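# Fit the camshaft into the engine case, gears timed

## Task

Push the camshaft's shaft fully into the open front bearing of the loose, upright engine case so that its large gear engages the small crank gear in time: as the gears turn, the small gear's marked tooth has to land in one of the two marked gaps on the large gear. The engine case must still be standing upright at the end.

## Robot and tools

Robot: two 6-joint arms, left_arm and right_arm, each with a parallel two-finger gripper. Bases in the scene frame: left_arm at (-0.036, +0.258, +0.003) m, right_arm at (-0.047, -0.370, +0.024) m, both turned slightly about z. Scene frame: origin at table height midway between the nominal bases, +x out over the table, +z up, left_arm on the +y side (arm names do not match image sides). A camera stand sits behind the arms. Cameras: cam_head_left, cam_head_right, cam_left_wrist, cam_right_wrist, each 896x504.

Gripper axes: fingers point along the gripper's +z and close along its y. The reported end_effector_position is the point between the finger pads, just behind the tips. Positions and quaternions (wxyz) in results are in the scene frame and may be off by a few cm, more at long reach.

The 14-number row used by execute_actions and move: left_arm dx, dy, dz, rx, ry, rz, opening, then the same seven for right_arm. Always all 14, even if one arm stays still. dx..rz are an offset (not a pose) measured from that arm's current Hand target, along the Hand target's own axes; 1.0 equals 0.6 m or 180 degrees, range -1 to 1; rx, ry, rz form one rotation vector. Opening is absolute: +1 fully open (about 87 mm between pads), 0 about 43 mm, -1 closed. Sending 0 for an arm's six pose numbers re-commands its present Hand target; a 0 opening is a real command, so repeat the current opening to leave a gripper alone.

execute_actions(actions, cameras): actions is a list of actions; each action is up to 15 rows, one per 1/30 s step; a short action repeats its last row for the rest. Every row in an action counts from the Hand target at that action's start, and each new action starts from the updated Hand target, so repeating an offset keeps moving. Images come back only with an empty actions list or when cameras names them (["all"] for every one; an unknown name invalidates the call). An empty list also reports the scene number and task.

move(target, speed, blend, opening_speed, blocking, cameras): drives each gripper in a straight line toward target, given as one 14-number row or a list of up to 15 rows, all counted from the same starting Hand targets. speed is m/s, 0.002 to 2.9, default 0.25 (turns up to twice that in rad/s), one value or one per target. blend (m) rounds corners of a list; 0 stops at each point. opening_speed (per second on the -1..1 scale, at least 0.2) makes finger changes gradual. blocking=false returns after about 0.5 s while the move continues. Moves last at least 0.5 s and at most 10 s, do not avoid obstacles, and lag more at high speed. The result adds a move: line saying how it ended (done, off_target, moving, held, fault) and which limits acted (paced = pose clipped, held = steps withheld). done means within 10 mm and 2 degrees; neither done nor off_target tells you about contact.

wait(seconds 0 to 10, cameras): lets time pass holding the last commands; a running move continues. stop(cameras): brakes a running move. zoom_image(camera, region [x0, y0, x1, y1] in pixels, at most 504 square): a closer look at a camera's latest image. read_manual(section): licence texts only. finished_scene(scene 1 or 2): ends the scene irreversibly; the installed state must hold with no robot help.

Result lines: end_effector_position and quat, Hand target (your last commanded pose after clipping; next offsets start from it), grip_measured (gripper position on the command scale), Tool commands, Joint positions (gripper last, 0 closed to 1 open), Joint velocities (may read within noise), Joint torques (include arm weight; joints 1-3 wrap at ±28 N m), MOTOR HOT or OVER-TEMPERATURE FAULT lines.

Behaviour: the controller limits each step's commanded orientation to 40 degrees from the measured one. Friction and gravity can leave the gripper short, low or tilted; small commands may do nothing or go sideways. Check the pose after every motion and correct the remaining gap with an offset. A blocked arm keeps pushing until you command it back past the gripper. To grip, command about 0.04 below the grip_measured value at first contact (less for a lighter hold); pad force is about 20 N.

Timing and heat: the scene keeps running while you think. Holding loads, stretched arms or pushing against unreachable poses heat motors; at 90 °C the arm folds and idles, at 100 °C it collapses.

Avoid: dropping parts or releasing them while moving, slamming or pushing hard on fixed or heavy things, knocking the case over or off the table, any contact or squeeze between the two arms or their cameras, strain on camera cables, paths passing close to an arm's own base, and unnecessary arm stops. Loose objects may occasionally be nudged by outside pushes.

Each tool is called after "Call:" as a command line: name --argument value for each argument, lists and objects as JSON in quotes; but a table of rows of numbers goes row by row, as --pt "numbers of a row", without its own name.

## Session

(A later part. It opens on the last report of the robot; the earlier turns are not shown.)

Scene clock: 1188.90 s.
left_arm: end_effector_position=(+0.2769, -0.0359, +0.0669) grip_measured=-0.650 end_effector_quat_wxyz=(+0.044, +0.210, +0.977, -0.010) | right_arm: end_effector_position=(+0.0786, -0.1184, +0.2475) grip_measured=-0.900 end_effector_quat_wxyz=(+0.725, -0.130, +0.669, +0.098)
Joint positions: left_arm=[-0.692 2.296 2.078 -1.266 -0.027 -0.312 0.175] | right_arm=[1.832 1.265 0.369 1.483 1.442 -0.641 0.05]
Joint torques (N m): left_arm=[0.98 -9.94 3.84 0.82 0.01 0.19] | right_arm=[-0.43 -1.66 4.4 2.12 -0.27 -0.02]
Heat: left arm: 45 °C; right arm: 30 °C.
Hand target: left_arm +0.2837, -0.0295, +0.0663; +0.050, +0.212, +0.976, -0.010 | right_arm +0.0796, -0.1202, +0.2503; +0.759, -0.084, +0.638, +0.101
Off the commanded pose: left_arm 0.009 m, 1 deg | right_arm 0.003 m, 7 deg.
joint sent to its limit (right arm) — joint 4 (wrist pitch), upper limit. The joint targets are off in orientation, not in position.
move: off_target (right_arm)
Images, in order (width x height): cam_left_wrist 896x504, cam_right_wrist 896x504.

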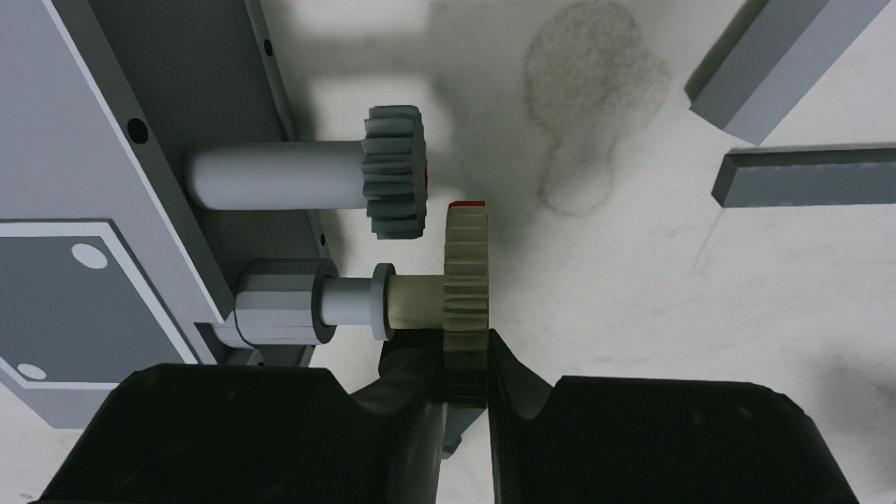

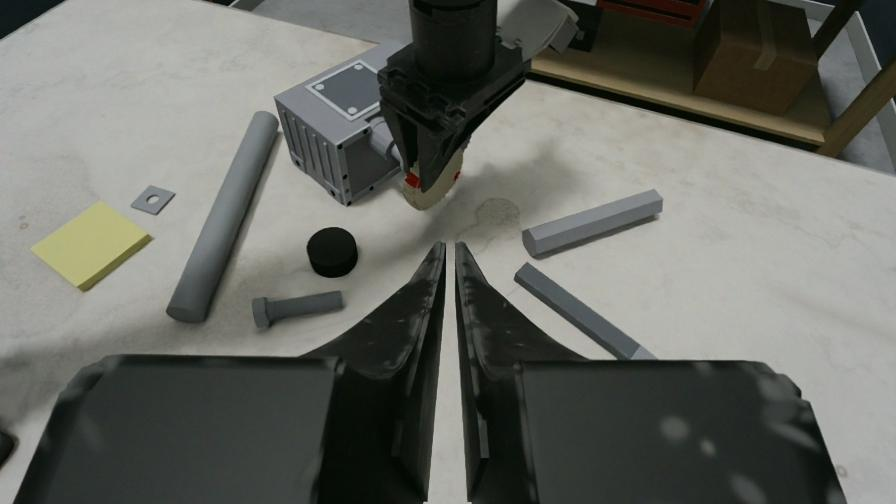

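Call:
move --target '[0,0.013,0,0,0,0,-0.66,0,0,0,0,0,0,-0.9]' --speed 0.05 --cameras '["cam_left_wrist","cam_right_wrist"]'

Call:
zoom_image --camera "cam_left_wrist" --region '[320, 80, 520, 420]'

Call:
zoom_image --camera "cam_right_wrist" --region '[360, 90, 500, 220]'

Scene clock: 1195.20 s.
left_arm: end_effector_position=(+0.2805, -0.0275, +0.0667) grip_measured=-0.650 end_effector_quat_wxyz=(+0.042, +0.210, +0.977, -0.010) | right_arm: end_effector_position=(+0.0786, -0.1184, +0.2475) grip_measured=-0.900 end_effector_quat_wxyz=(+0.725, -0.130, +0.669, +0.098)
Joint positions: left_arm=[-0.672 2.287 2.061 -1.262 -0.023 -0.29 0.175] | right_arm=[1.832 1.265 0.369 1.483 1.442 -0.641 0.05]
Joint torques (N m): left_arm=[0.76 -10 3.7 0.86 -0.01 0.15] | right_arm=[-0.51 -1.51 4.33 2.13 -0.26 -0.02]
Heat: left arm: 46 °C; right arm: 30 °C.
Hand target: left_arm +0.2869, -0.0223, +0.0662; +0.049, +0.212, +0.976, -0.010 | right_arm +0.0796, -0.1202, +0.2503; +0.759, -0.084, +0.638, +0.101
Off the commanded pose: left_arm 0.008 m, 1 deg | right_arm 0.003 m, 7 deg.
joint sent to its limit (right arm) — joint 4 (wrist pitch), upper limit. The joint targets are off in orientation, not in position.
move: off_target (right_arm)
Images, in order (width x height): cam_left_wrist 896x504, cam_right_wrist 896x504.

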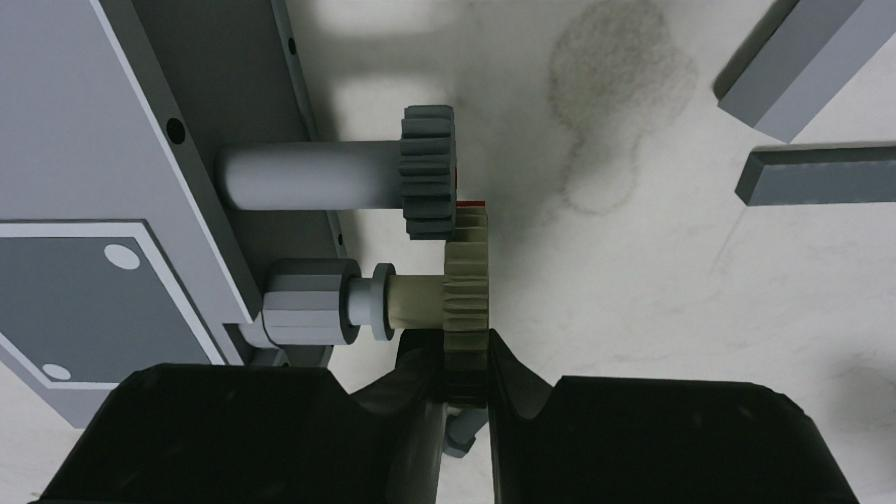

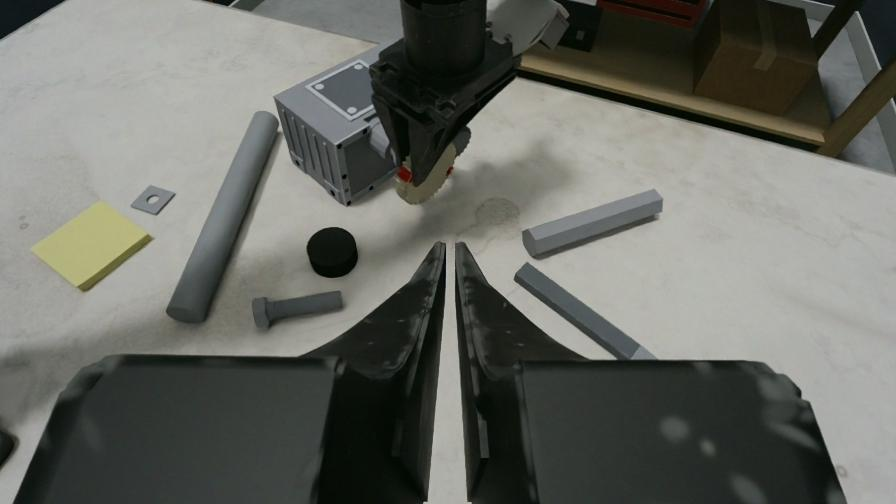

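Scaled by 1.482 from the camera's 896x504 image, which has a finer 1280x720 frame.

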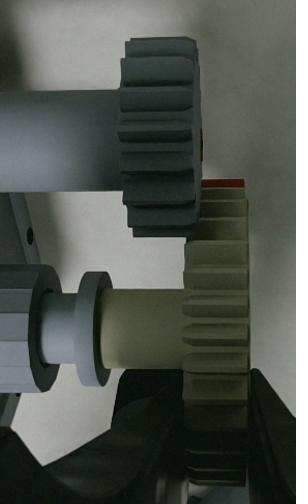

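Scaled by 3.600 from the camera's 896x504 image, which has a finer 1280x720 frame.

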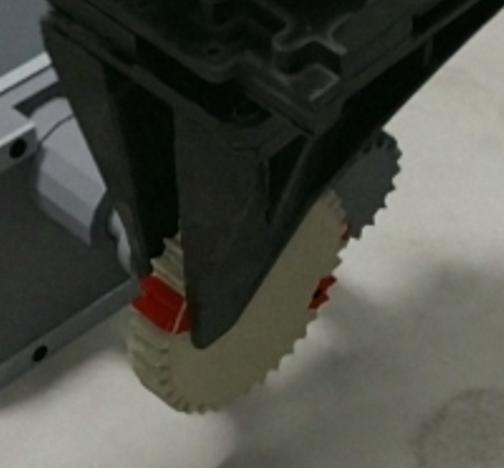

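Call:
move --target '[0,0.011,0,0,0,0,-0.66,0,0,0,0,0,0,-0.9]' --speed 0.05 --cameras '["cam_left_wrist","cam_right_wrist"]'

Call:
zoom_image --camera "cam_left_wrist" --region '[320, 80, 520, 420]'

Call:
zoom_image --camera "cam_right_wrist" --region '[360, 90, 500, 220]'

Scene clock: 1201.73 s.
left_arm: end_effector_position=(+0.2831, -0.0217, +0.0669) grip_measured=-0.650 end_effector_quat_wxyz=(+0.041, +0.210, +0.977, -0.011) | right_arm: end_effector_position=(+0.0786, -0.1184, +0.2475) grip_measured=-0.900 end_effector_quat_wxyz=(+0.725, -0.130, +0.669, +0.098)
Joint positions: left_arm=[-0.658 2.278 2.046 -1.256 -0.02 -0.276 0.175] | right_arm=[1.832 1.265 0.369 1.483 1.442 -0.641 0.05]
Joint torques (N m): left_arm=[0.7 -9.95 3.73 0.86 -0.01 0.15] | right_arm=[-0.42 -1.55 4.34 2.12 -0.29 -0.04]
Heat: left arm: 46 °C; right arm: 30 °C.
Hand target: left_arm +0.2896, -0.0164, +0.0663; +0.050, +0.212, +0.976, -0.010 | right_arm +0.0796, -0.1202, +0.2503; +0.759, -0.084, +0.638, +0.101
Off the commanded pose: left_arm 0.008 m, 1 deg | right_arm 0.003 m, 7 deg.
joint sent to its limit (right arm) — joint 4 (wrist pitch), upper limit. The joint targets are off in orientation, not in position.
move: off_target (right_arm)
Images, in order (width x height): cam_left_wrist 896x504, cam_right_wrist 896x504.

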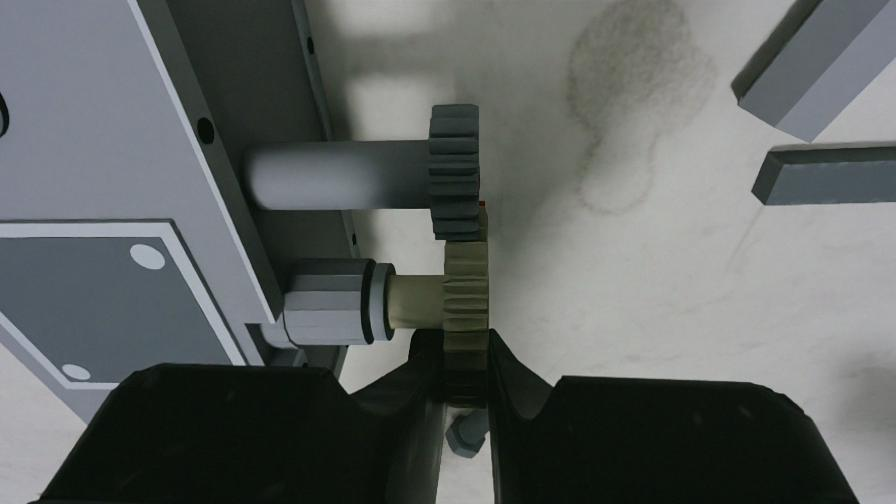

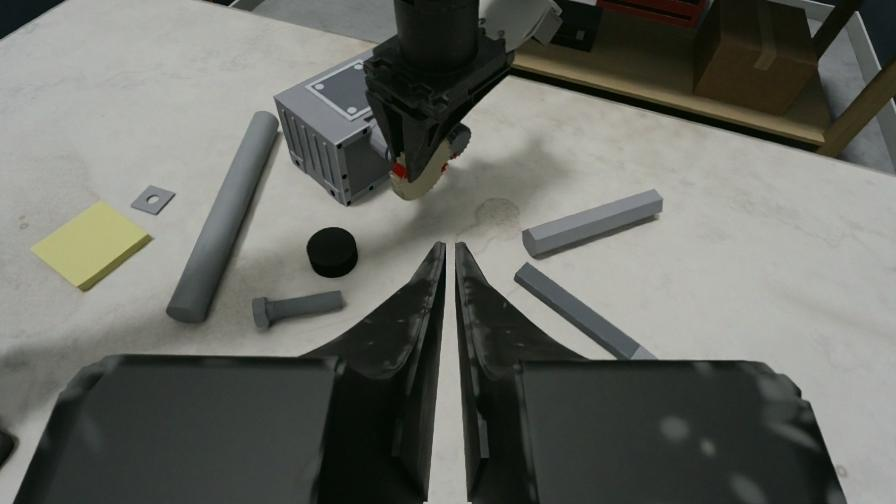

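Scaled by 1.482 from the camera's 896x504 image, which has a finer 1280x720 frame.

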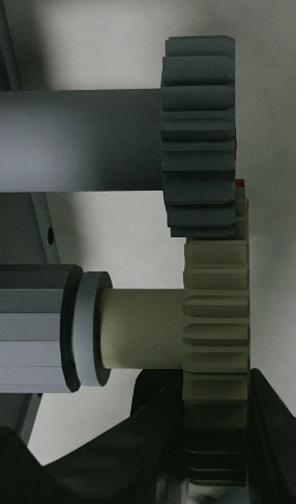

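Scaled by 3.600 from the camera's 896x504 image, which has a finer 1280x720 frame.

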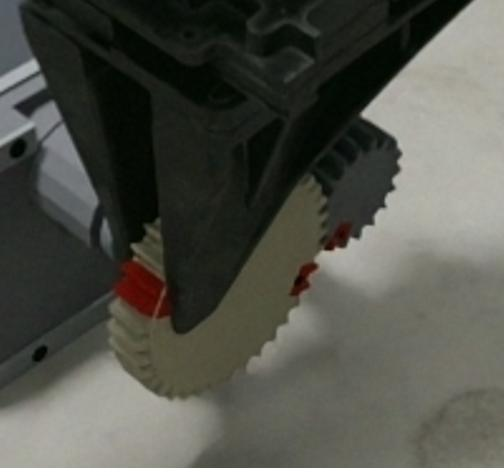

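Smooth. Continue to seat.

Call:
move --target '[0,0.010,0,0,0,0,-0.66,0,0,0,0,0,0,-0.9]' --speed 0.05 --cameras '["cam_left_wrist","cam_right_wrist"]'

Call:
zoom_image --camera "cam_left_wrist" --region '[320, 80, 520, 420]'

Call:
zoom_image --camera "cam_right_wrist" --region '[425, 125, 475, 175]'

Scene clock: 1206.90 s.
left_arm: end_effector_position=(+0.2835, -0.0203, +0.0668) grip_measured=-0.650 end_effector_quat_wxyz=(+0.041, +0.212, +0.976, -0.014) | right_arm: end_effector_position=(+0.0786, -0.1184, +0.2475) grip_measured=-0.900 end_effector_quat_wxyz=(+0.725, -0.130, +0.669, +0.098)
Joint positions: left_arm=[-0.652 2.271 2.035 -1.248 -0.013 -0.269 0.175] | right_arm=[1.832 1.265 0.369 1.483 1.442 -0.641 0.05]
Joint torques (N m): left_arm=[1.33 -9.99 3.59 0.85 -0.08 0.21] | right_arm=[-0.42 -1.54 4.38 2.11 -0.26 0]
Heat: left arm: 47 °C; right arm: 30 °C.
Hand target: left_arm +0.2921, -0.0108, +0.0662; +0.050, +0.211, +0.976, -0.010 | right_arm +0.0796, -0.1202, +0.2503; +0.759, -0.084, +0.638, +0.101
Off the commanded pose: left_arm 0.013 m, 1 deg | right_arm 0.003 m, 7 deg.
joint sent to its limit (right arm) — joint 4 (wrist pitch), upper limit. The joint targets are off in orientation, not in position.
move: off_target (left_arm, right_arm)
Images, in order (width x height): cam_left_wrist 896x504, cam_right_wrist 896x504.

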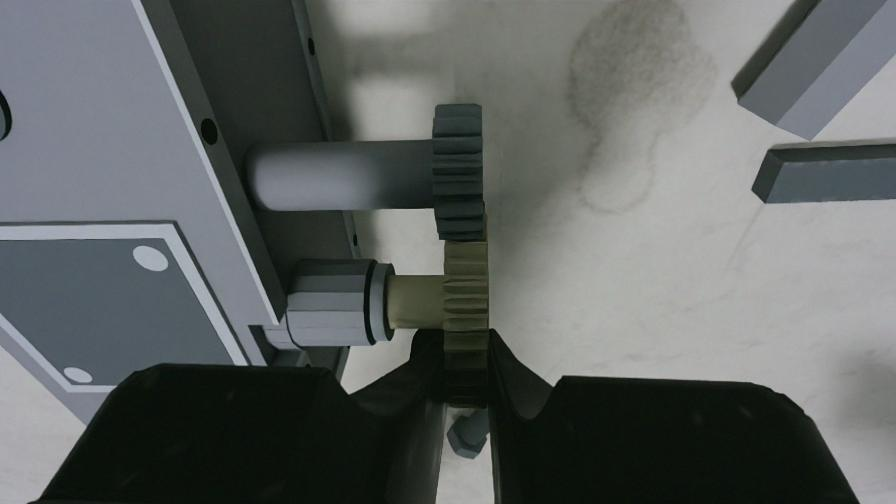

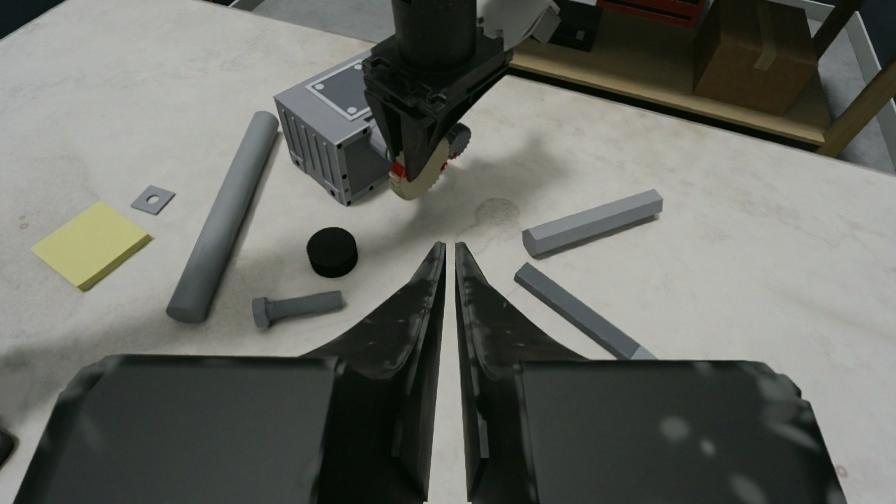

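Scaled by 1.482 from the camera's 896x504 image, which has a finer 1280x720 frame.

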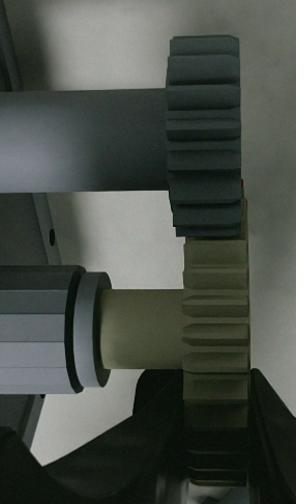

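Scaled by 10.080 from the camera's 896x504 image, which has a finer 1280x720 frame.

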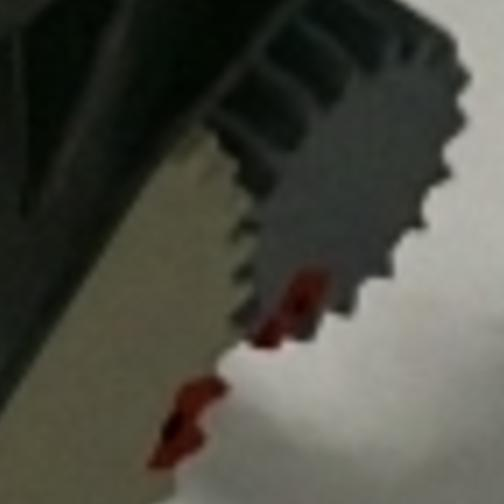

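Call:
move --pt "0 0.006 0 0 0 0 -0.66 0 0 0 0 0 0 -0.9" --pt "0 -0.012 0 0 0 0 -0.66 0 0 0 0 0 0 -0.9" --pt "0 -0.012 0 0 0 0 -0.56 0 0 0 0 0 0 -0.9" --pt "0 0.004 0 0 0 0 -0.56 0 0 0 0 0 0 -0.9" --speed 0.05 --opening_speed 0.4 --cameras '["cam_left_wrist","cam_right_wrist"]'

Call:
zoom_image --camera "cam_left_wrist" --region '[320, 80, 520, 420]'

Scene clock: 1214.10 s.
left_arm: end_effector_position=(+0.2835, -0.0152, +0.0648) grip_measured=-0.560 end_effector_quat_wxyz=(+0.036, +0.214, +0.976, -0.013) | right_arm: end_effector_position=(+0.0786, -0.1183, +0.2475) grip_measured=-0.900 end_effector_quat_wxyz=(+0.725, -0.131, +0.669, +0.098)
Joint positions: left_arm=[-0.643 2.267 2.019 -1.246 -0.009 -0.255 0.22] | right_arm=[1.832 1.266 0.369 1.483 1.442 -0.641 0.05]
Joint torques (N m): left_arm=[1.02 -9.87 4.55 0.82 -0.11 0.13] | right_arm=[-0.5 -1.48 4.31 2.13 -0.27 -0.04]
Heat: left arm: 47 °C; right arm: 30 °C.
Hand target: left_arm +0.2931, -0.0086, +0.0663; +0.050, +0.212, +0.976, -0.010 | right_arm +0.0796, -0.1201, +0.2503; +0.759, -0.085, +0.638, +0.101
Off the commanded pose: left_arm 0.012 m, 2 deg | right_arm 0.004 m, 7 deg.
joint sent to its limit (right arm) — joint 4 (wrist pitch), upper limit. The joint targets are off in orientation, not in position.
move: off_target (left_arm, right_arm)
Images, in order (width x height): cam_left_wrist 896x504, cam_right_wrist 896x504.

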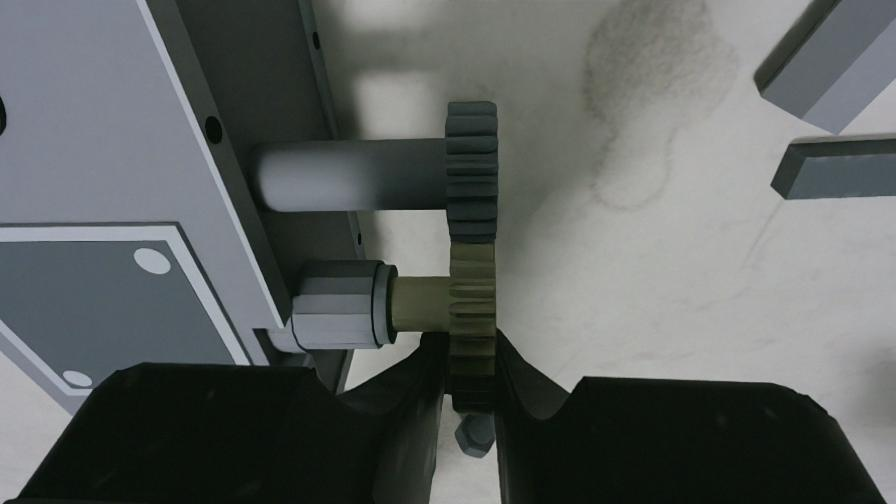

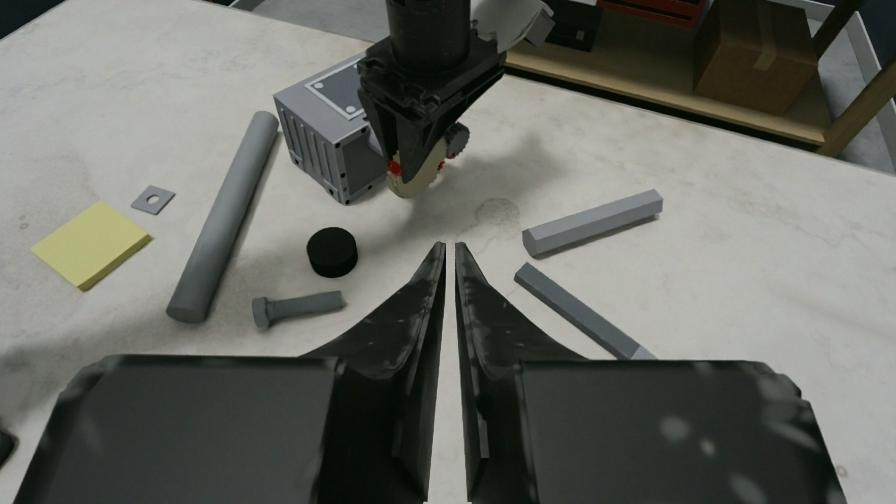

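Scaled by 1.482 from the camera's 896x504 image, which has a finer 1280x720 frame.

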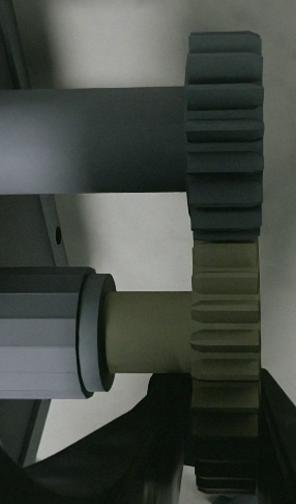

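Seated flush. Relieve, open, retract and check count.

Call:
move --pt "0 -0.013 0 0 0 0 -0.56 0 0 0 0 0 0 -0.9" --pt "0 -0.013 0 0 0 0 -0.42 0 0 0 0 0 0 -0.9" --pt "0 -0.013 -0.17 0 0 0 -0.42 0 0 0 0 0 0 -0.9" --pt "0 -0.2 -0.17 0 0 0 -0.42 0 0 0 0 0 0 -0.9" --speed '[0.05,0.05,0.12,0.2]' --opening_speed 0.5 --cameras '["cam_left_wrist","cam_right_wrist"]'

Call:
zoom_image --camera "cam_right_wrist" --region '[425, 125, 475, 175]'

Scene clock: 1223.30 s.
left_arm: end_effector_position=(+0.2308, -0.1148, +0.1671) grip_measured=-0.420 end_effector_quat_wxyz=(+0.105, +0.213, +0.969, -0.068) | right_arm: end_effector_position=(+0.0786, -0.1184, +0.2475) grip_measured=-0.900 end_effector_quat_wxyz=(+0.725, -0.130, +0.669, +0.098)
Joint positions: left_arm=[-0.876 2.378 2.632 -1.576 -0.032 -0.483 0.29] | right_arm=[1.832 1.265 0.369 1.483 1.442 -0.641 0.05]
Joint torques (N m): left_arm=[-0.09 -8.55 6.26 0.84 -0.08 -0.09] | right_arm=[-0.43 -1.54 4.42 2.13 -0.3 -0.03]
Heat: left arm: 48 °C; right arm: 30 °C.
Hand target: left_arm +0.2340, -0.1137, +0.1676; +0.050, +0.212, +0.976, -0.010 | right_arm +0.0796, -0.1202, +0.2503; +0.759, -0.084, +0.638, +0.101
Off the commanded pose: left_arm 0.003 m, 9 deg | right_arm 0.003 m, 7 deg.
joint sent to its limit (left arm) — joint 4 (wrist pitch), lower limit. The joint targets are off in orientation, not in position.
joint sent to its limit (right arm) — joint 4 (wrist pitch), upper limit. The joint targets are off in orientation, not in position.
move: off_target (left_arm, right_arm)
Images, in order (width x height): cam_left_wrist 896x504, cam_right_wrist 896x504.

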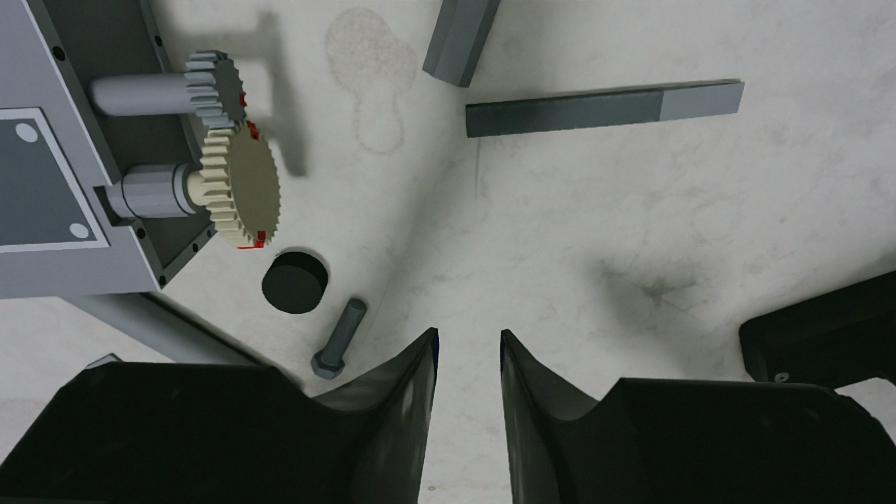

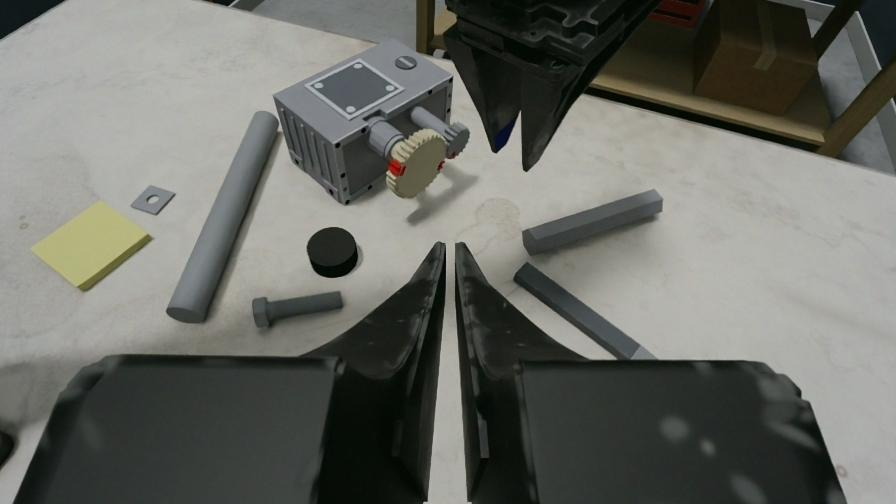

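Scaled by 10.080 from the camera's 896x504 image, which has a finer 1280x720 frame.

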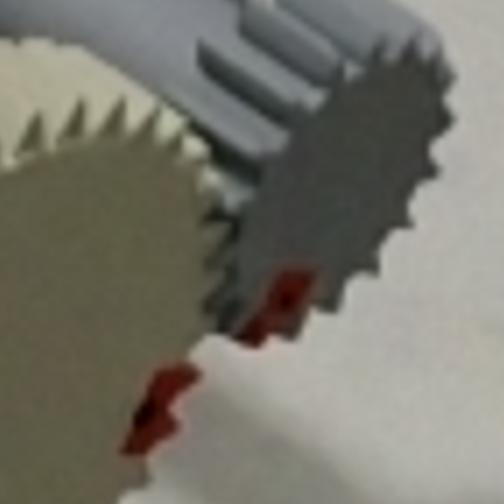

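Call:
zoom_image --camera "cam_left_wrist" --region '[226, 84, 276, 144]'

Call:
zoom_image --camera "cam_left_wrist" --region '[232, 92, 268, 142]'

Call:
zoom_image --camera "cam_right_wrist" --region '[430, 140, 465, 175]'

Scaled by 8.400 from the camera's 896x504 image, which has a finer 1280x720 frame.

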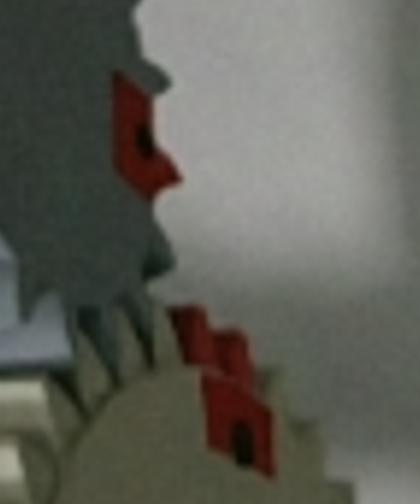

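Scaled by 10.080 from the camera's 896x504 image, which has a finer 1280x720 frame.

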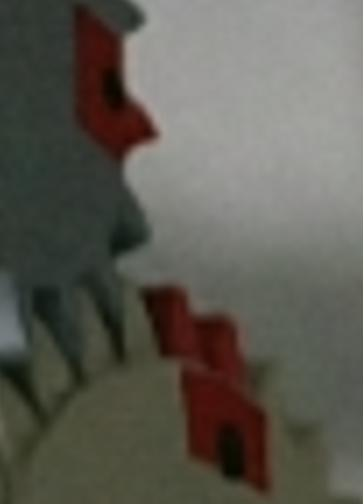

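Scaled by 14.400 from the camera's 896x504 image, which has a finer 1280x720 frame.

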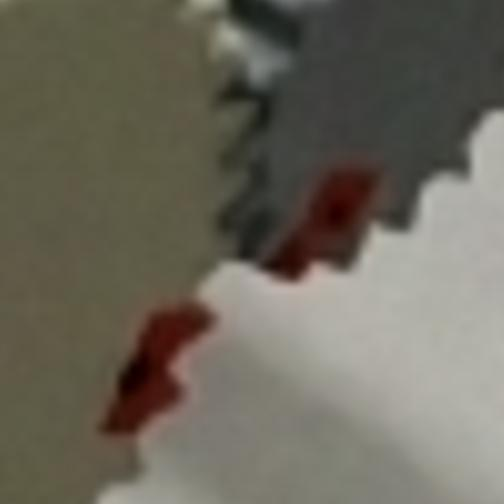

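Call:
finished_scene --scene 2

The scene is finished: the task was done.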